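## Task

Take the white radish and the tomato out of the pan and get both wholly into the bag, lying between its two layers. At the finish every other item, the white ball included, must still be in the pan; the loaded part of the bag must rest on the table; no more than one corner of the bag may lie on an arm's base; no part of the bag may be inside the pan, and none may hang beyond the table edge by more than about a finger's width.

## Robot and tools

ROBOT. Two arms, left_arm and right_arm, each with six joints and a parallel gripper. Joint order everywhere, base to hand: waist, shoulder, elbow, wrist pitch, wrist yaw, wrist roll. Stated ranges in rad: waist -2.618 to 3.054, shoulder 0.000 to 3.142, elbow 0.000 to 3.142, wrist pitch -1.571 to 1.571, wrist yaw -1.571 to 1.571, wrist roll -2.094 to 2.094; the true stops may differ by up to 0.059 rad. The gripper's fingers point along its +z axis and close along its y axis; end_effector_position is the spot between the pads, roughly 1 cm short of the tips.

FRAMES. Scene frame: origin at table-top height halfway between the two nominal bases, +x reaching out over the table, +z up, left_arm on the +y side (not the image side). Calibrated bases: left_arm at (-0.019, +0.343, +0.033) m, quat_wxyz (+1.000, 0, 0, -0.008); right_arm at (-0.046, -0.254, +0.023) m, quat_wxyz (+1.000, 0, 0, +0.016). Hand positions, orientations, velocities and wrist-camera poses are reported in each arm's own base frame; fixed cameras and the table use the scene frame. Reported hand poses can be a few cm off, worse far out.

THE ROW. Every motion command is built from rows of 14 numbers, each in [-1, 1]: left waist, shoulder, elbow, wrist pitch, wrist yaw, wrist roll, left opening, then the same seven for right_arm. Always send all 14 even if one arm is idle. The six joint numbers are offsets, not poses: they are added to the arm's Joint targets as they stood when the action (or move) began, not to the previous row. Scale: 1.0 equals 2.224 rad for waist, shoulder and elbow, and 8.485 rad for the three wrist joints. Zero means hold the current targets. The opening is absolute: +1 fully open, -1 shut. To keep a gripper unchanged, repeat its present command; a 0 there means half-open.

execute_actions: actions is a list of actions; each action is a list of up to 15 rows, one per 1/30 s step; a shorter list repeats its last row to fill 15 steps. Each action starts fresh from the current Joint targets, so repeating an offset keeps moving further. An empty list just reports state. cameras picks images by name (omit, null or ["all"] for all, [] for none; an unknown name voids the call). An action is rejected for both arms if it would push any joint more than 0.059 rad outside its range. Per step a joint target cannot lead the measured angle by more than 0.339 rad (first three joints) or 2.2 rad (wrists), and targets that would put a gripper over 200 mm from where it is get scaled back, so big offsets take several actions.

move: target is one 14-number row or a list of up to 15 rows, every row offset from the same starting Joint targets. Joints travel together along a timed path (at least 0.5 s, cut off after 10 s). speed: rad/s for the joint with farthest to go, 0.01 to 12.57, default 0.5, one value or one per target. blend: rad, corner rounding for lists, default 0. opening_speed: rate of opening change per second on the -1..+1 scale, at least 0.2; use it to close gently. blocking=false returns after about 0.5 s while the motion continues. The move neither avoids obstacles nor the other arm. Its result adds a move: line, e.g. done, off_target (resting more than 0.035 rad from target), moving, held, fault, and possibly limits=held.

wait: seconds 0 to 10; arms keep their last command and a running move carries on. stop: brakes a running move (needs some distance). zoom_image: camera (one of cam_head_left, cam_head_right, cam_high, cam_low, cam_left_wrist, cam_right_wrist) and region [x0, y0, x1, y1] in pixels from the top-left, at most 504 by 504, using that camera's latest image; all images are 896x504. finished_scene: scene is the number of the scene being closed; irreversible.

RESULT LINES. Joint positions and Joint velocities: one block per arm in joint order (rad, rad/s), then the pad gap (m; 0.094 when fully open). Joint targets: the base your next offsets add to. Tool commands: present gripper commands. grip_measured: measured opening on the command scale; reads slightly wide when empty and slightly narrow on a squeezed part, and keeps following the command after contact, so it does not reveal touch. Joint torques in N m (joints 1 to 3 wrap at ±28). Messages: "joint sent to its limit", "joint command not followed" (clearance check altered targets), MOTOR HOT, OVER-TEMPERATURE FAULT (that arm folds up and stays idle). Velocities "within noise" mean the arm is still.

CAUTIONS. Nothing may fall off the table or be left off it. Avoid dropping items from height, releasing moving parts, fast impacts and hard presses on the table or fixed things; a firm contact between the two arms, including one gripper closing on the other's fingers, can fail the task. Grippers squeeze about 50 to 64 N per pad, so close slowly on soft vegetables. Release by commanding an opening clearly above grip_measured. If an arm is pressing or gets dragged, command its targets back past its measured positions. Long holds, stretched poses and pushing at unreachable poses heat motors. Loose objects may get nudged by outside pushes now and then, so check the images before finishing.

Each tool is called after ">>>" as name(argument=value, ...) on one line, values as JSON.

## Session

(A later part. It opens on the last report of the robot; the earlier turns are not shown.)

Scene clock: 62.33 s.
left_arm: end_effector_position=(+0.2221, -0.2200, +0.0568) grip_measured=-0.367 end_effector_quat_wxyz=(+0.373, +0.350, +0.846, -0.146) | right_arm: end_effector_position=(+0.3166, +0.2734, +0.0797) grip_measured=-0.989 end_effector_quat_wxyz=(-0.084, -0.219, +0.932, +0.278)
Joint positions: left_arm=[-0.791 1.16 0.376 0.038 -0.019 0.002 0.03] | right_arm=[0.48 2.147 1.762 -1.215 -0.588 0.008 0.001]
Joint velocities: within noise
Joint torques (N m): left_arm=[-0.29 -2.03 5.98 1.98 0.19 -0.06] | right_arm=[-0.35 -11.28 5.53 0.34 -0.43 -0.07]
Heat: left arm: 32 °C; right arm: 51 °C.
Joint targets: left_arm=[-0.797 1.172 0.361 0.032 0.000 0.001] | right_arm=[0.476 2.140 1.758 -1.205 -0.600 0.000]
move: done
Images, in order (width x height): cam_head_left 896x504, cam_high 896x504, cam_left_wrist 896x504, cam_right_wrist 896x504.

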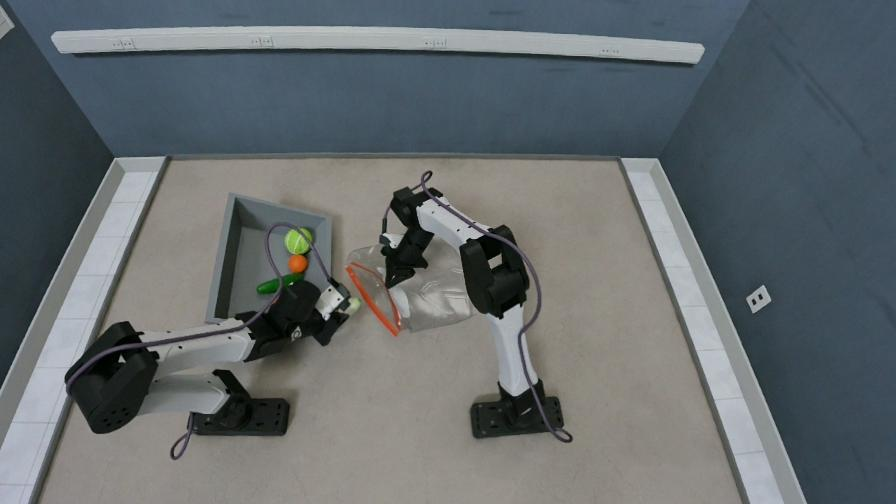

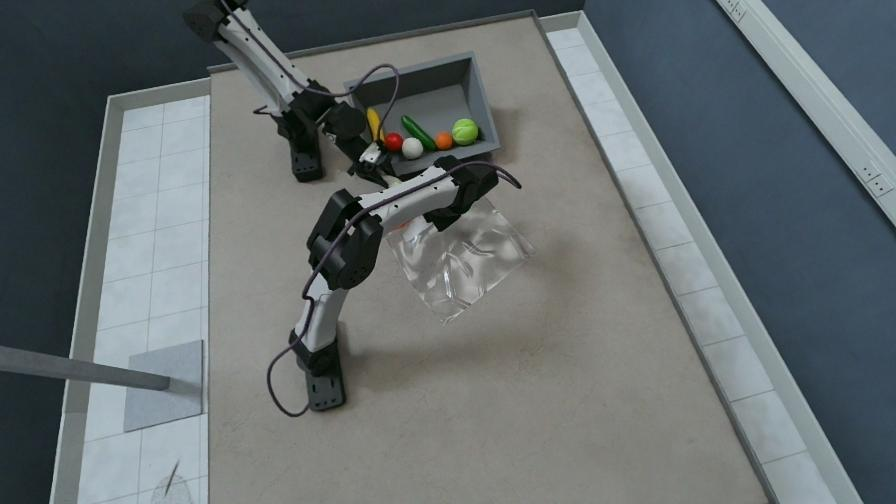

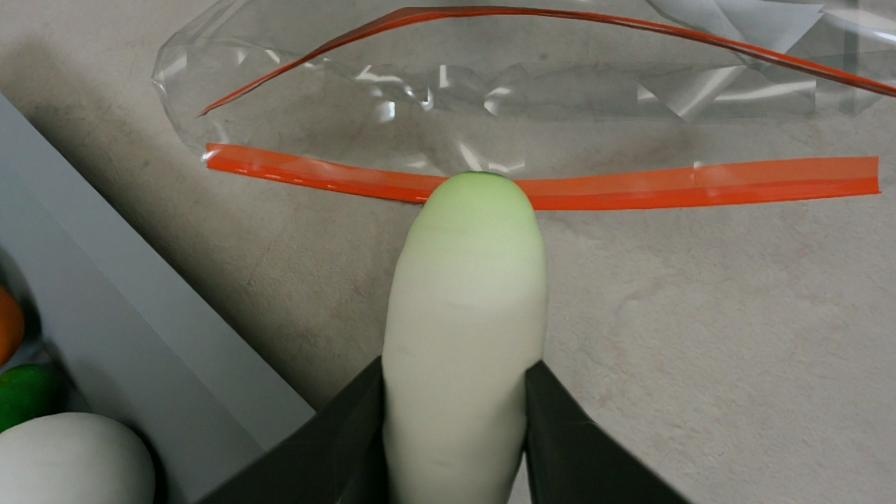

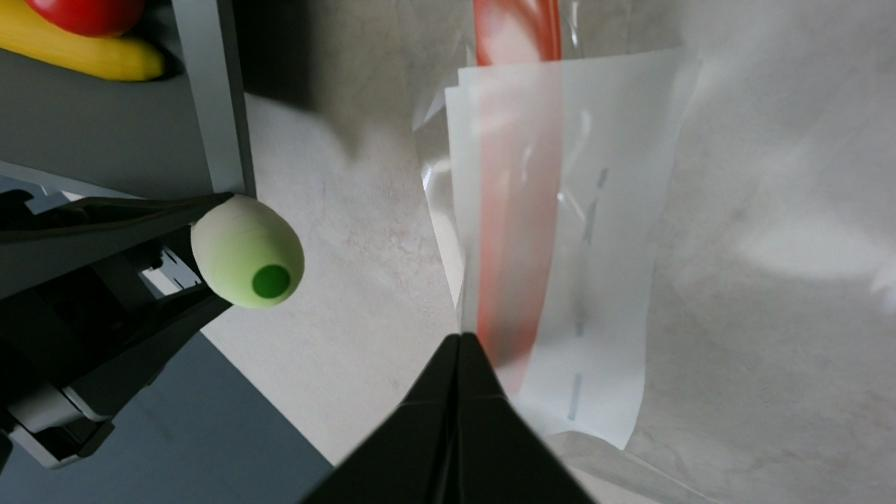

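>>> move(target=[-0.0216,0.2576,0.1183,0.0361,0,0,-0.5,0,0,0,0,0,0,-1], speed=0.3, cameras=["cam_head_left","cam_low","cam_left_wrist","cam_right_wrist"])

Scene clock: 65.33 s.
left_arm: end_effector_position=(+0.2654, -0.2923, +0.0012) grip_measured=-0.367 end_effector_quat_wxyz=(+0.347, +0.376, +0.846, -0.148) | right_arm: end_effector_position=(+0.3166, +0.2734, +0.0797) grip_measured=-0.989 end_effector_quat_wxyz=(-0.084, -0.219, +0.932, +0.278)
Joint positions: left_arm=[-0.839 1.731 0.604 0.33 -0.012 0.002 0.03] | right_arm=[0.48 2.147 1.762 -1.215 -0.588 0.008 0.001]
Joint velocities: within noise
Joint torques (N m): left_arm=[-0.28 -5.59 7.91 2.09 0.11 -0.06] | right_arm=[-0.35 -11.28 5.52 0.34 -0.43 -0.07]
Heat: left arm: 32 °C; right arm: 51 °C.
Joint targets: left_arm=[-0.845 1.745 0.624 0.338 0.000 0.001] | right_arm=[0.476 2.140 1.758 -1.205 -0.600 0.000]
move: done
Images, in order (width x height): cam_head_left 896x504, cam_low 896x504, cam_left_wrist 896x504, cam_right_wrist 896x504.

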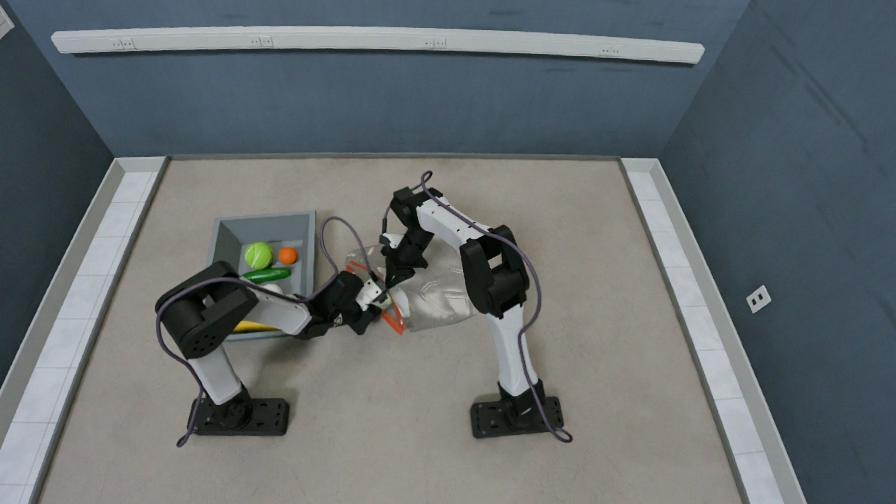

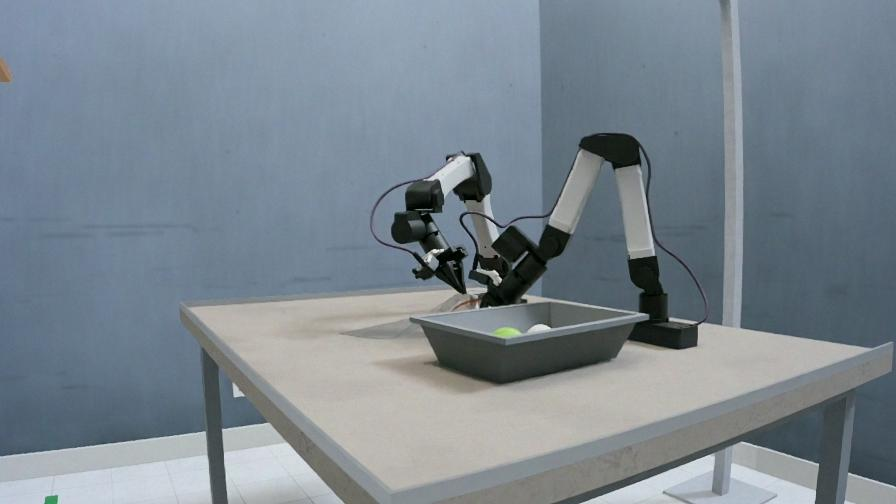

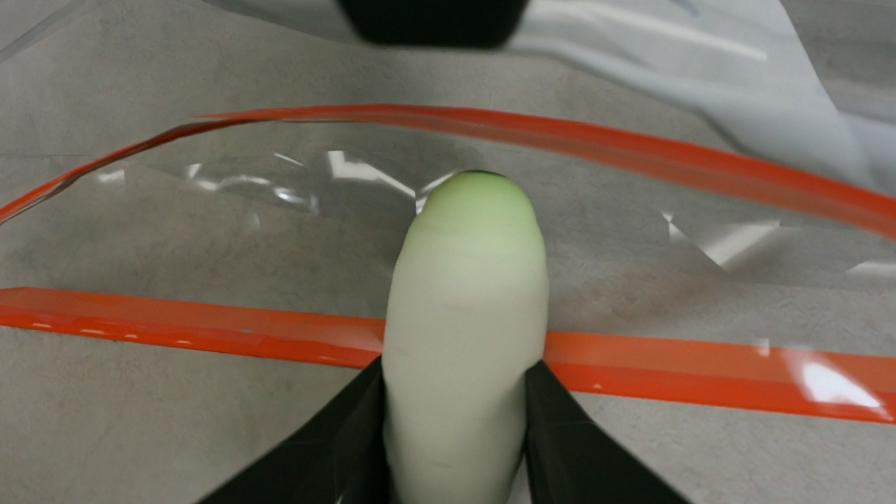

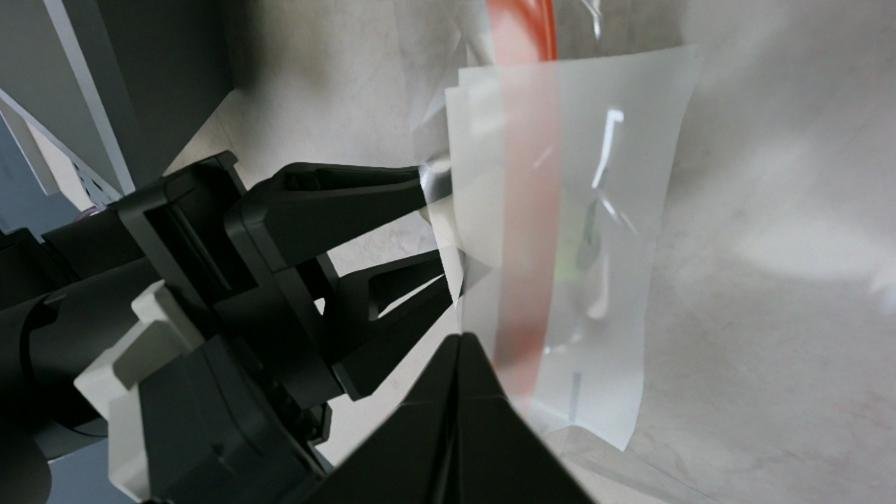

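>>> move(target=[0,0.0462,0.0552,-0.0009,0,0,-0.5,0,0,0,0,0,0,-1], speed=0.1, cameras=["cam_head_left","cam_left_wrist","cam_right_wrist"])

>>> zoom_image(camera="cam_head_left", region=[290, 180, 490, 360])

Scene clock: 67.47 s.
left_arm: end_effector_position=(+0.2853, -0.3145, +0.0004) grip_measured=-0.367 end_effector_quat_wxyz=(+0.352, +0.375, +0.844, -0.151) | right_arm: end_effector_position=(+0.3243, +0.2646, +0.0765) grip_measured=-0.989 end_effector_quat_wxyz=(-0.074, -0.217, +0.937, +0.264)
Joint positions: left_arm=[-0.839 1.827 0.715 0.328 -0.012 0.002 0.03] | right_arm=[0.464 2.147 1.762 -1.208 -0.555 0.002 0]
Joint velocities: within noise
Joint torques (N m): left_arm=[-0.29 -6.08 9.16 2.01 0.11 -0.05] | right_arm=[1.21 -11.29 5.55 0.27 -0.72 0.03]
Heat: left arm: 32 °C; right arm: 51 °C.
Joint targets: left_arm=[-0.845 1.847 0.746 0.331 0.000 0.001] | right_arm=[0.476 2.140 1.758 -1.205 -0.600 0.000]
move: off_target (right_arm); right_arm: the wrist yaw is farthest, 0.045 rad from its target
Images, in order (width x height): cam_head_left 896x504, cam_left_wrist 896x504, cam_right_wrist 896x504.

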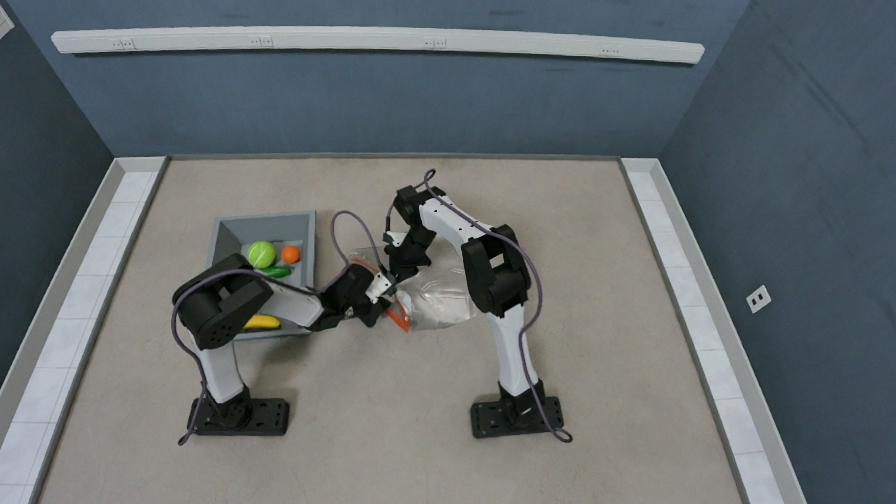

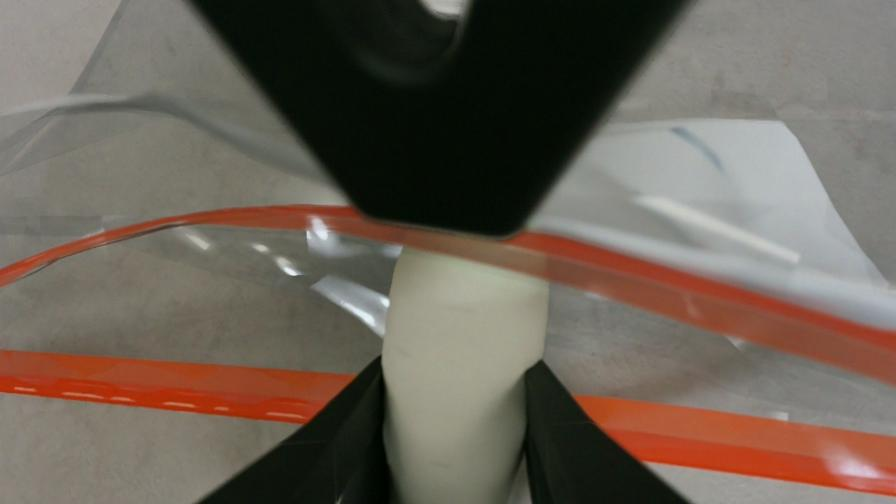

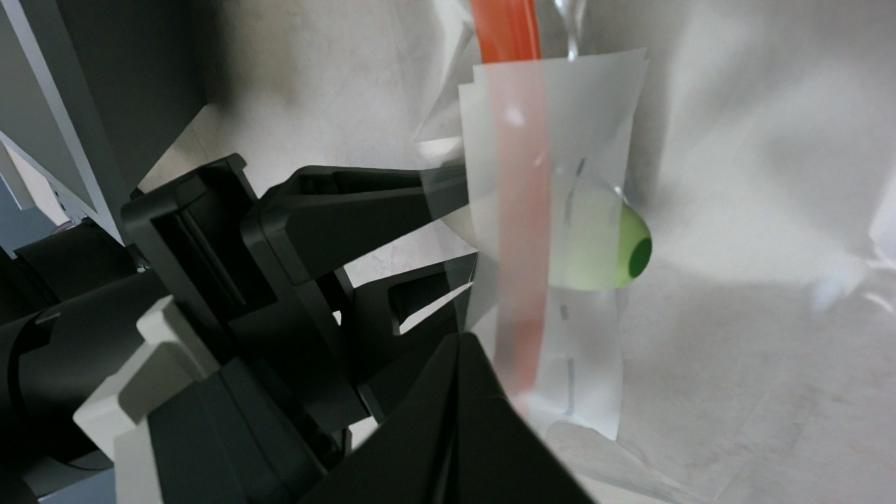

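Scaled by 2.520 from the camera's 896x504 image, which has a finer 1280x720 frame.

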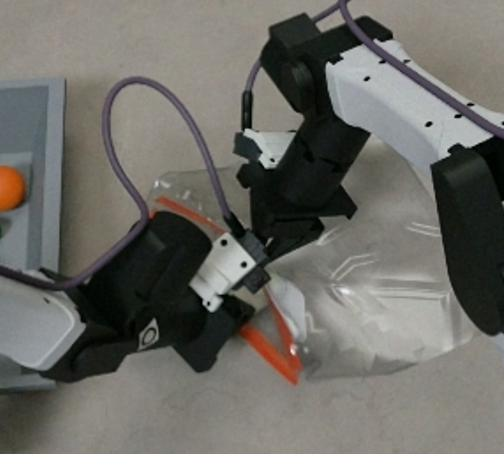

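>>> move(target=[0,0,0,0,0,0,-0.1,-0.009,0,0,0,0.0065,0,-1], speed=0.1, opening_speed=0.4, cameras=["cam_left_wrist","cam_right_wrist"])

Scene clock: 68.97 s.
left_arm: end_effector_position=(+0.2876, -0.3170, +0.0036) grip_measured=-0.102 end_effector_quat_wxyz=(+0.356, +0.374, +0.843, -0.152) | right_arm: end_effector_position=(+0.3259, +0.2622, +0.0758) grip_measured=-0.989 end_effector_quat_wxyz=(-0.072, -0.216, +0.938, +0.260)
Joint positions: left_arm=[-0.839 1.827 0.725 0.326 -0.012 0.002 0.042] | right_arm=[0.46 2.147 1.762 -1.208 -0.546 0.002 0]
Joint velocities: within noise
Joint torques (N m): left_arm=[-0.31 -6.11 8.13 2.06 0.11 -0.06] | right_arm=[-0.38 -11.29 5.52 0.28 -0.29 0]
Heat: left arm: 32 °C; right arm: 51 °C.
Joint targets: left_arm=[-0.845 1.847 0.746 0.331 0.000 0.001] | right_arm=[0.456 2.140 1.758 -1.205 -0.545 0.000]
move: done
Images, in order (width x height): cam_left_wrist 896x504, cam_right_wrist 896x504.

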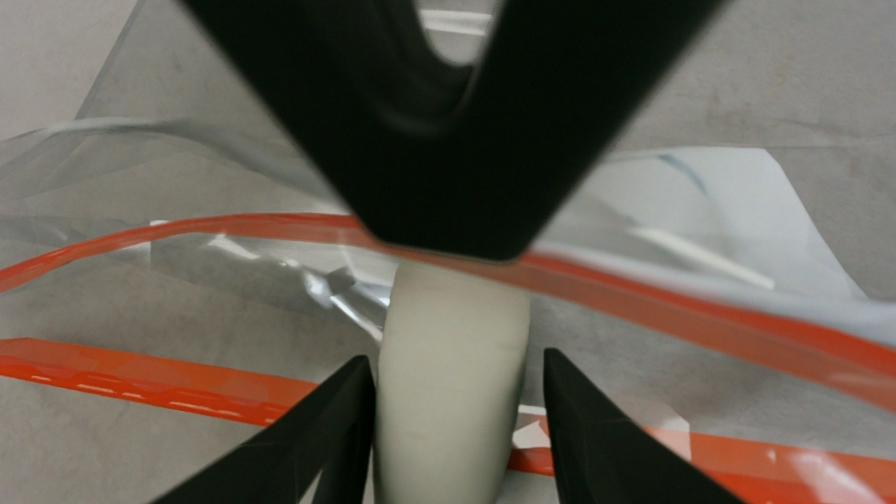

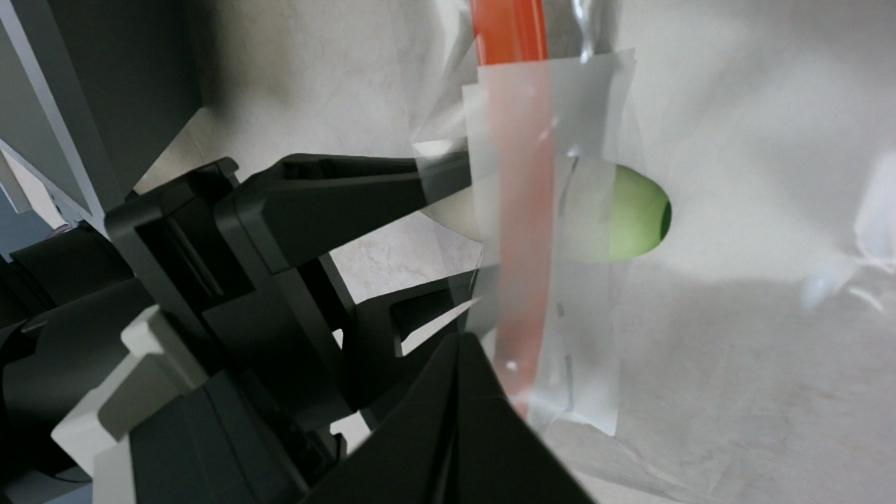

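>>> move(target=[[0,-0.18,-0.1196,-0.0176,0,0,-0.1,0,0,0,0,0,0,-1],[0,-0.3094,-0.0229,-0.0775,0,0,-0.1,0,0,0,0,0,0,-1]], speed=[0.25,0.5], blend=0.05)

>>> zoom_image(camera="cam_high", region=[330, 40, 580, 340])

Scene clock: 73.90 s.
left_arm: end_effector_position=(+0.2243, -0.2465, +0.1151) grip_measured=-0.102 end_effector_quat_wxyz=(+0.344, +0.376, +0.847, -0.147) | right_arm: end_effector_position=(+0.3259, +0.2622, +0.0758) grip_measured=-0.989 end_effector_quat_wxyz=(-0.072, -0.216, +0.938, +0.260)
Joint positions: left_arm=[-0.839 1.169 0.676 -0.31 -0.012 0.002 0.042] | right_arm=[0.46 2.147 1.762 -1.208 -0.546 0.002 0]
Joint velocities: within noise
Joint torques (N m): left_arm=[-0.31 -4.3 10.07 1.79 0.11 -0.06] | right_arm=[-0.36 -11.28 5.52 0.29 -0.29 0]
Heat: left arm: 32 °C; right arm: 51 °C.
Joint targets: left_arm=[-0.845 1.159 0.695 -0.327 0.000 0.001] | right_arm=[0.456 2.140 1.758 -1.205 -0.545 0.000]
move: done

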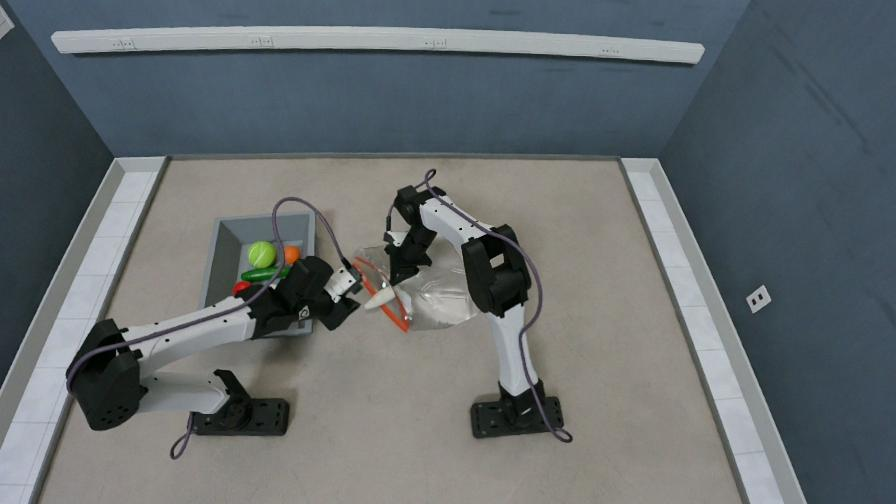

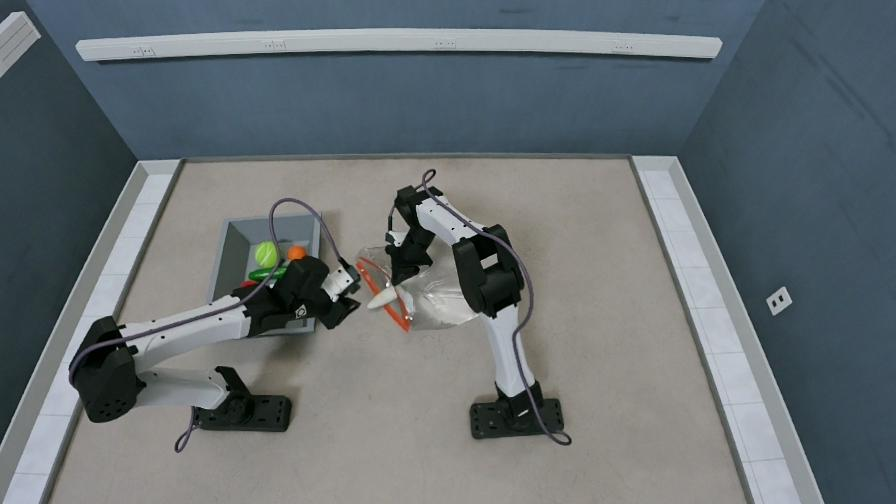

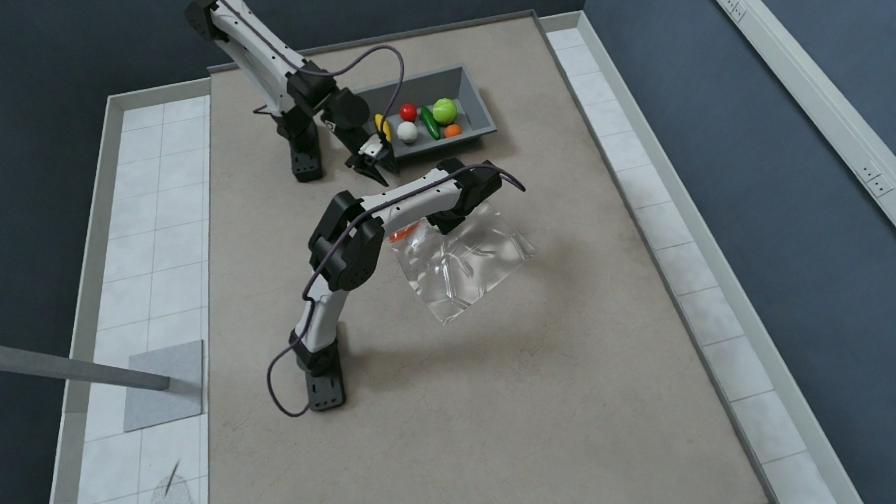

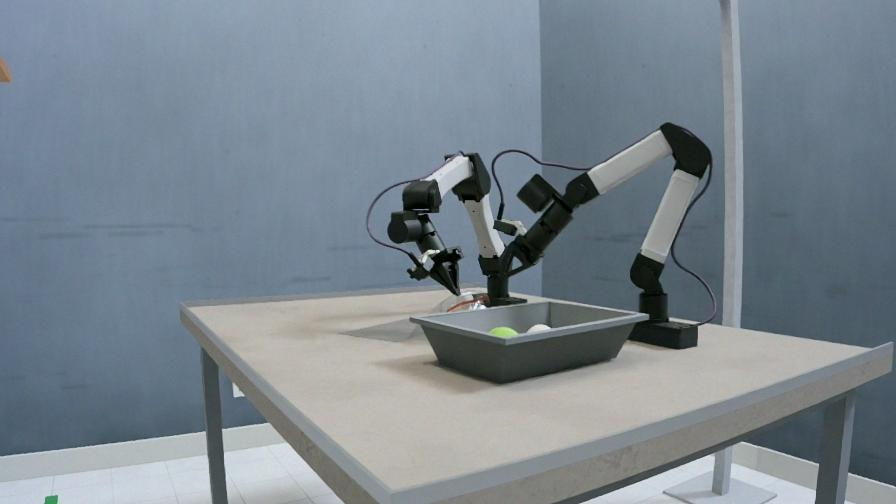

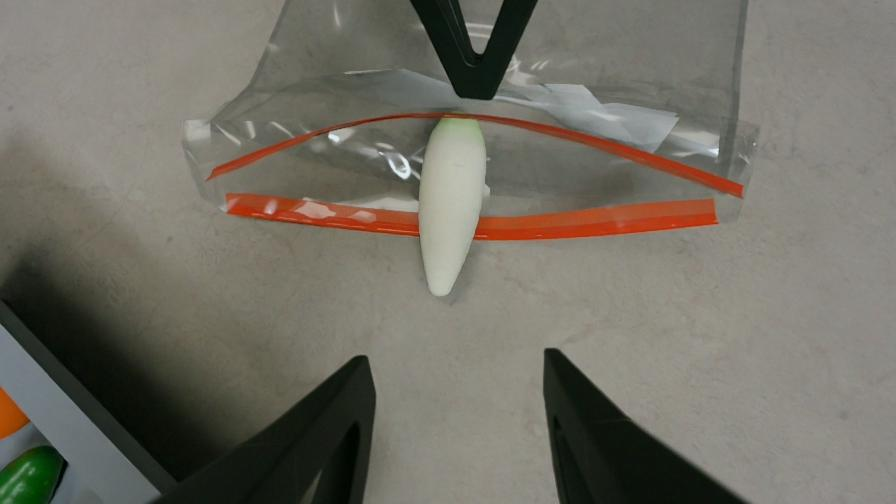

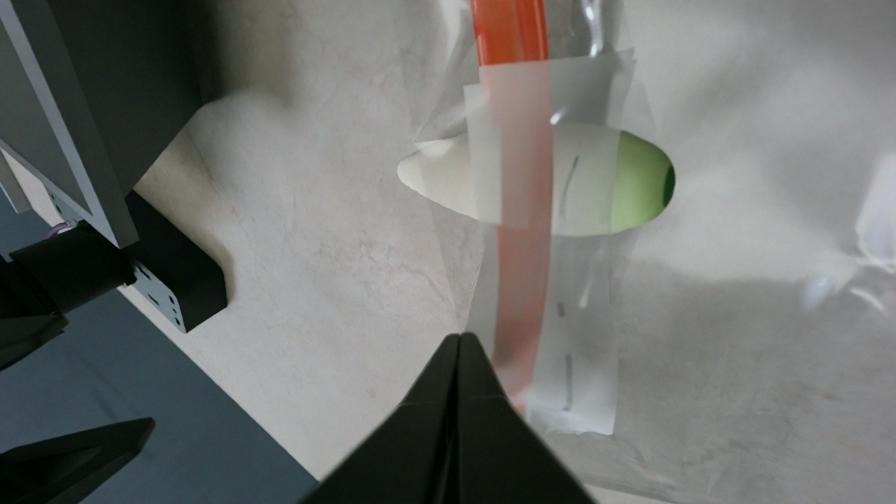

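Scaled by 1.680 from the camera's 896x504 image, which has a finer 1280x720 frame.

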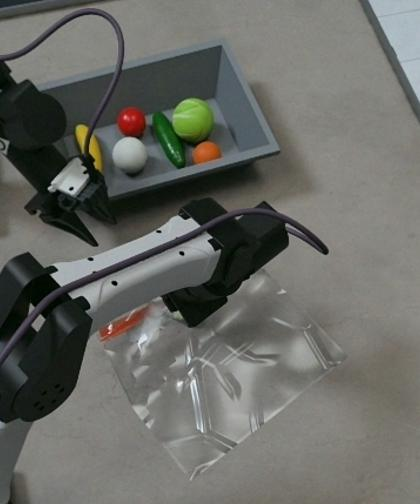

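>>> move(target=[[0.0103,0.1043,-0.2672,0.1259,0,0,-1,-0.0211,-0.036,0.0279,-0.0071,-0.0006,-0.0059,-1],[0.0103,0.3357,-0.2415,0.1797,0,0,-1,-0.0211,-0.036,0.0279,-0.0071,-0.0006,-0.0059,-1]], speed=[0.4,0.3], blend=0.03, cameras=["cam_head_left","cam_left_wrist","cam_right_wrist","cam_low"])

Scene clock: 80.63 s.
left_arm: end_effector_position=(+0.2255, -0.2486, -0.0123) grip_measured=-0.985 end_effector_quat_wxyz=(+0.456, +0.357, +0.790, -0.201) | right_arm: end_effector_position=(+0.3347, +0.2463, +0.0960) grip_measured=-0.989 end_effector_quat_wxyz=(-0.055, -0.217, +0.938, +0.264)
Joint positions: left_arm=[-0.83 1.89 0.153 1.209 0.009 0.014 0.001] | right_arm=[0.415 2.115 1.793 -1.26 -0.546 -0.042 0]
Joint velocities: within noise
Joint torques (N m): left_arm=[0.77 -3.93 3.07 2.15 -0.07 -0.18] | right_arm=[-0.62 -15.3 8.58 0.21 -0.33 -0.07]
Heat: left arm: 31 °C; right arm: 53 °C.
Joint targets: left_arm=[-0.823 1.906 0.158 1.198 0.000 0.001] | right_arm=[0.409 2.060 1.820 -1.265 -0.550 -0.050]
move: off_target (right_arm); right_arm: the shoulder is farthest, 0.055 rad from its target
Images, in order (width x height): cam_head_left 896x504, cam_low 896x504, cam_left_wrist 896x504, cam_right_wrist 896x504.

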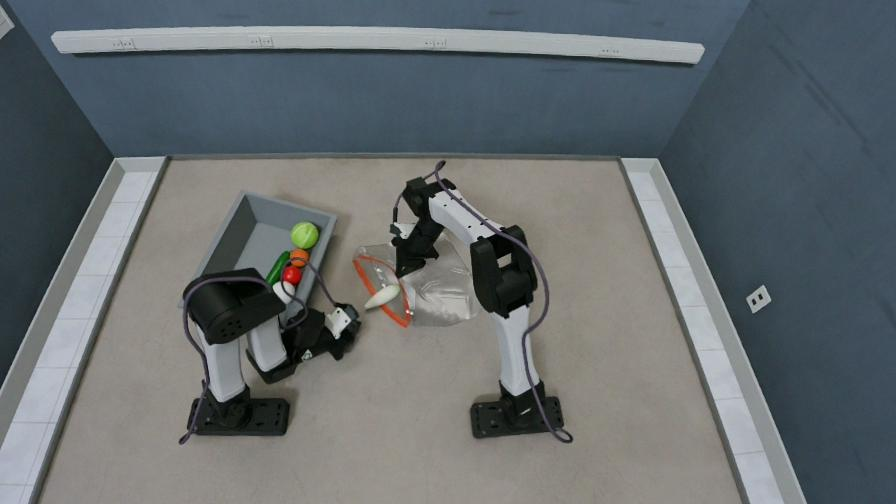

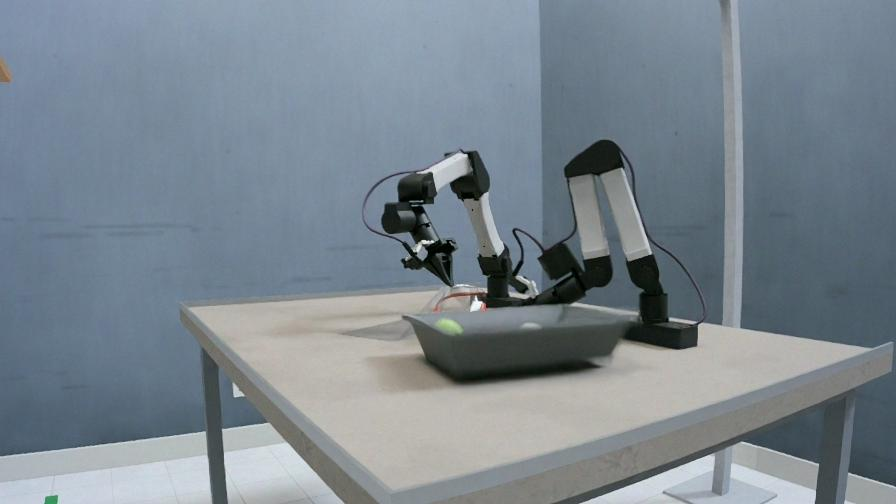

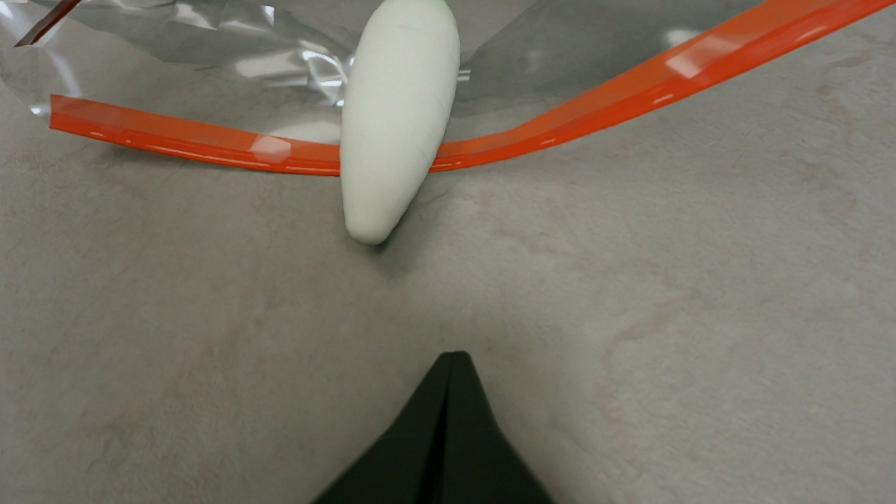

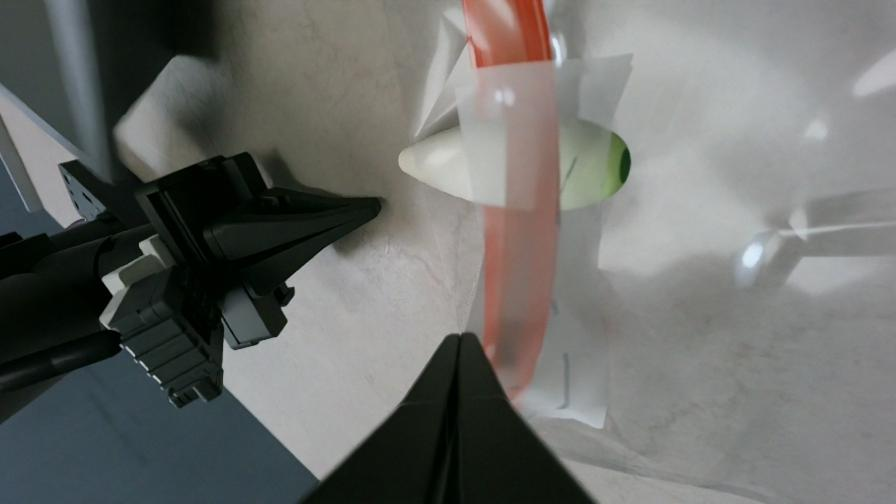

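>>> wait(seconds=0.2, cameras=["cam_head_left","cam_high","cam_low"])

>>> zoom_image(camera="cam_high", region=[280, 40, 530, 220])

>>> zoom_image(camera="cam_head_left", region=[180, 170, 430, 400])

Scene clock: 81.10 s.
left_arm: end_effector_position=(+0.2255, -0.2486, -0.0123) grip_measured=-0.985 end_effector_quat_wxyz=(+0.456, +0.357, +0.790, -0.201) | right_arm: end_effector_position=(+0.3347, +0.2463, +0.0960) grip_measured=-0.989 end_effector_quat_wxyz=(-0.055, -0.217, +0.938, +0.264)
Joint positions: left_arm=[-0.83 1.89 0.153 1.209 0.009 0.014 0.001] | right_arm=[0.415 2.115 1.793 -1.26 -0.546 -0.042 0]
Joint velocities: within noise
Joint torques (N m): left_arm=[0.72 -3.9 3.07 2.15 -0.07 -0.16] | right_arm=[-0.59 -15.3 8.55 0.22 -0.34 -0.07]
Heat: left arm: 32 °C; right arm: 53 °C.
Joint targets: left_arm=[-0.823 1.906 0.158 1.198 0.000 0.001] | right_arm=[0.409 2.060 1.820 -1.265 -0.550 -0.050]
Tool commands: left_gripper/opening=-1.0 right_gripper/opening=-1.0
wait: 0.20 s; at rest from the start
Images, in order (width x height): cam_head_left 896x504, cam_high 896x504, cam_low 896x504.

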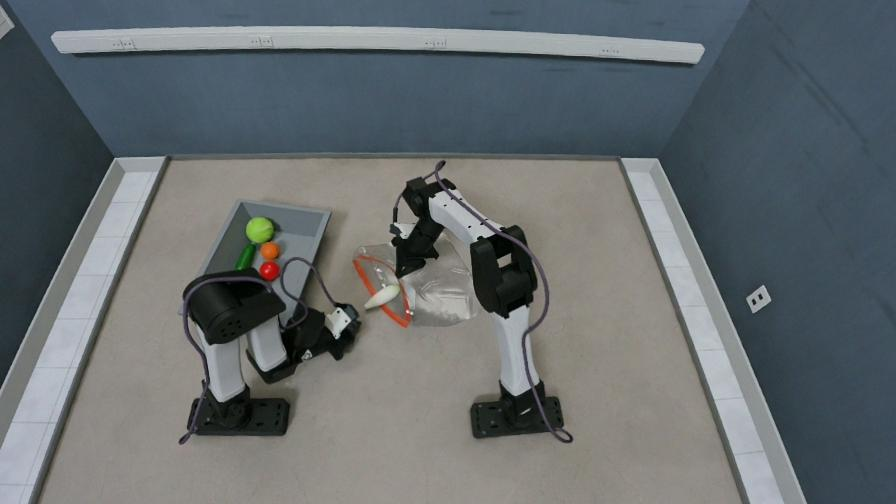

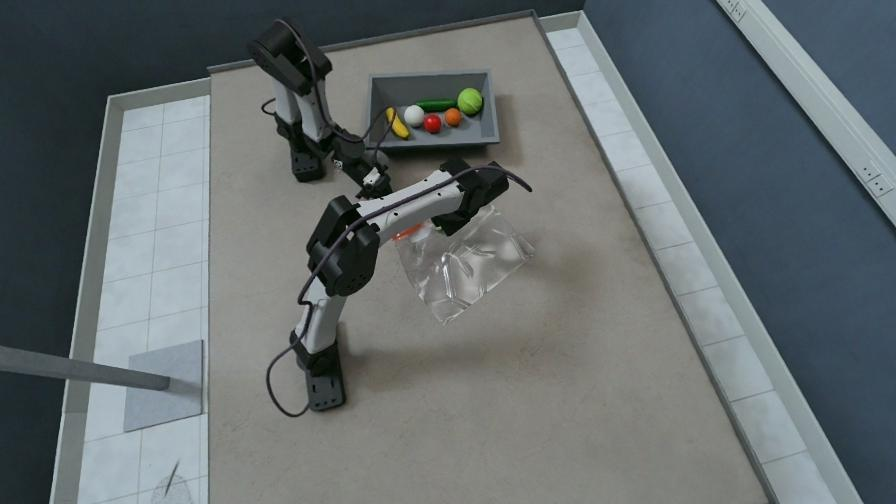

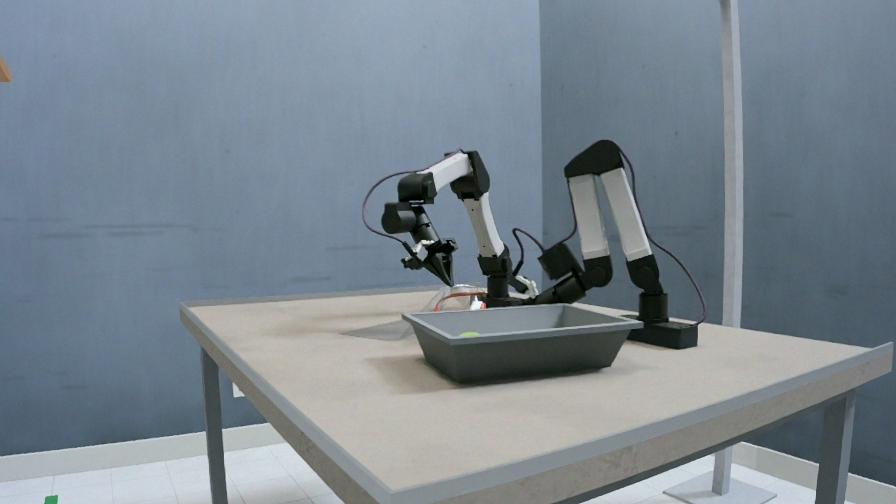

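Scaled by 2.016 from the camera's 896x504 image, which has a finer 1280x720 frame.

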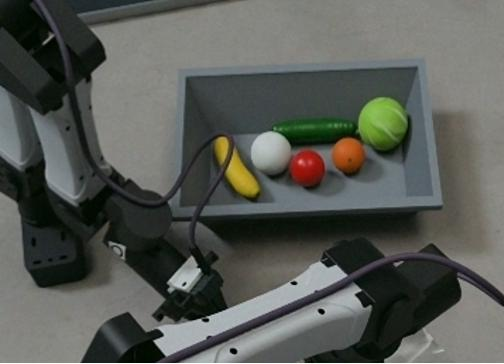

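Scaled by 2.016 from the camera's 896x504 image, which has a finer 1280x720 frame.

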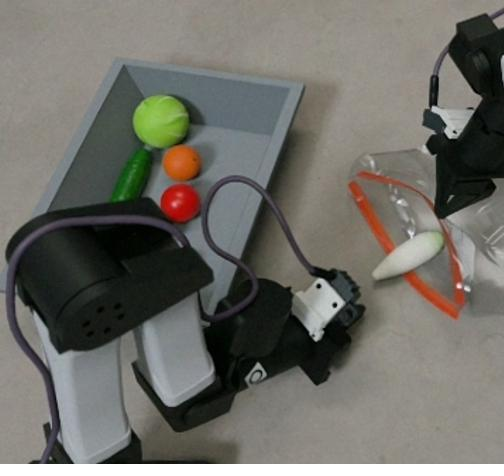

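>>> move(target=[[0.0283,0,0,0,0,0,-1,0,0.0225,0,0,0,0,-1],[0.0198,0.0755,0.221,-0.035,0,0,-1,0,0.0225,0,0,0,0,-1]], speed=[0.2,0.18], cameras=["cam_head_left","cam_left_wrist","cam_right_wrist"])

>>> zoom_image(camera="cam_head_left", region=[300, 200, 500, 360])

Scene clock: 85.50 s.
left_arm: end_effector_position=(+0.3263, -0.3194, -0.0051) grip_measured=-0.985 end_effector_quat_wxyz=(+0.472, +0.331, +0.794, -0.192) | right_arm: end_effector_position=(+0.3347, +0.2463, +0.0960) grip_measured=-0.989 end_effector_quat_wxyz=(-0.055, -0.217, +0.938, +0.264)
Joint positions: left_arm=[-0.772 2.055 0.636 0.918 0.008 0.013 0.001] | right_arm=[0.415 2.115 1.793 -1.26 -0.546 -0.042 0]
Joint velocities: within noise
Joint torques (N m): left_arm=[-0.32 -6.8 5.98 2.12 -0.06 -0.15] | right_arm=[-0.59 -10.88 8.58 0.21 -0.33 -0.07]
Heat: left arm: 32 °C; right arm: 52 °C.
Joint targets: left_arm=[-0.779 2.074 0.650 0.901 0.000 0.001] | right_arm=[0.409 2.110 1.820 -1.265 -0.550 -0.050]
move: done
Images, in order (width x height): cam_head_left 896x504, cam_left_wrist 896x504, cam_right_wrist 896x504.

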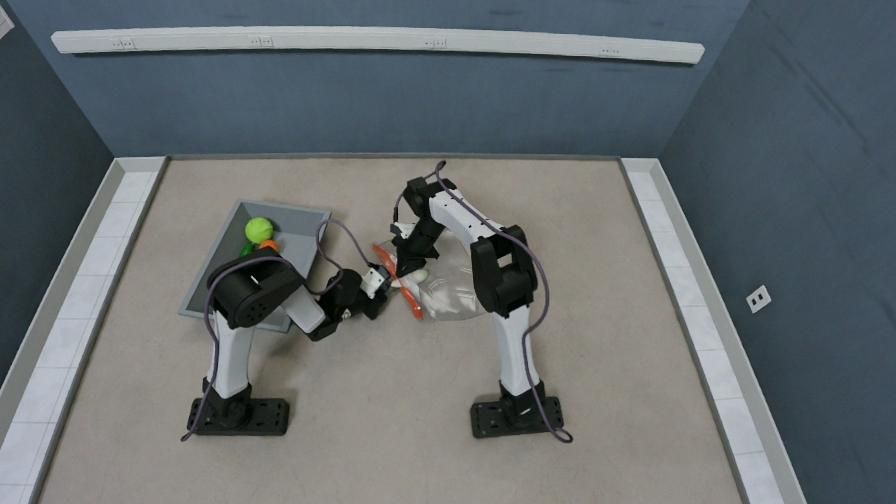

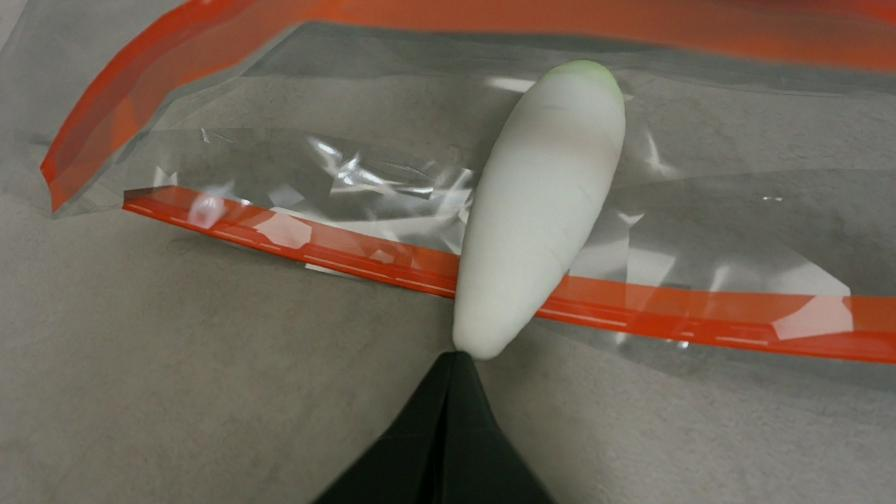

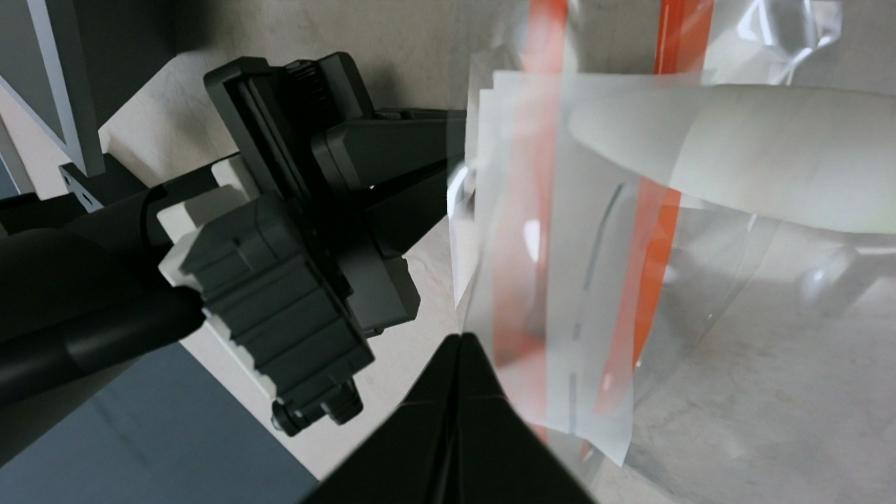

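Scaled by 2.520 from the camera's 896x504 image, which has a finer 1280x720 frame.

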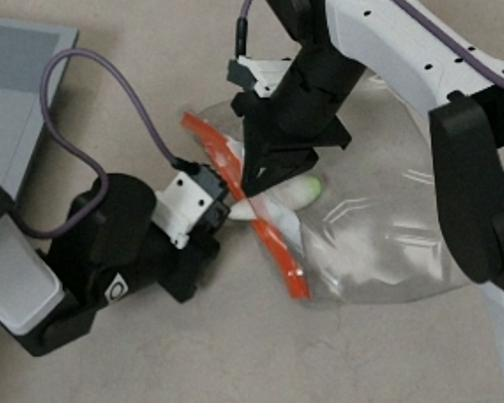

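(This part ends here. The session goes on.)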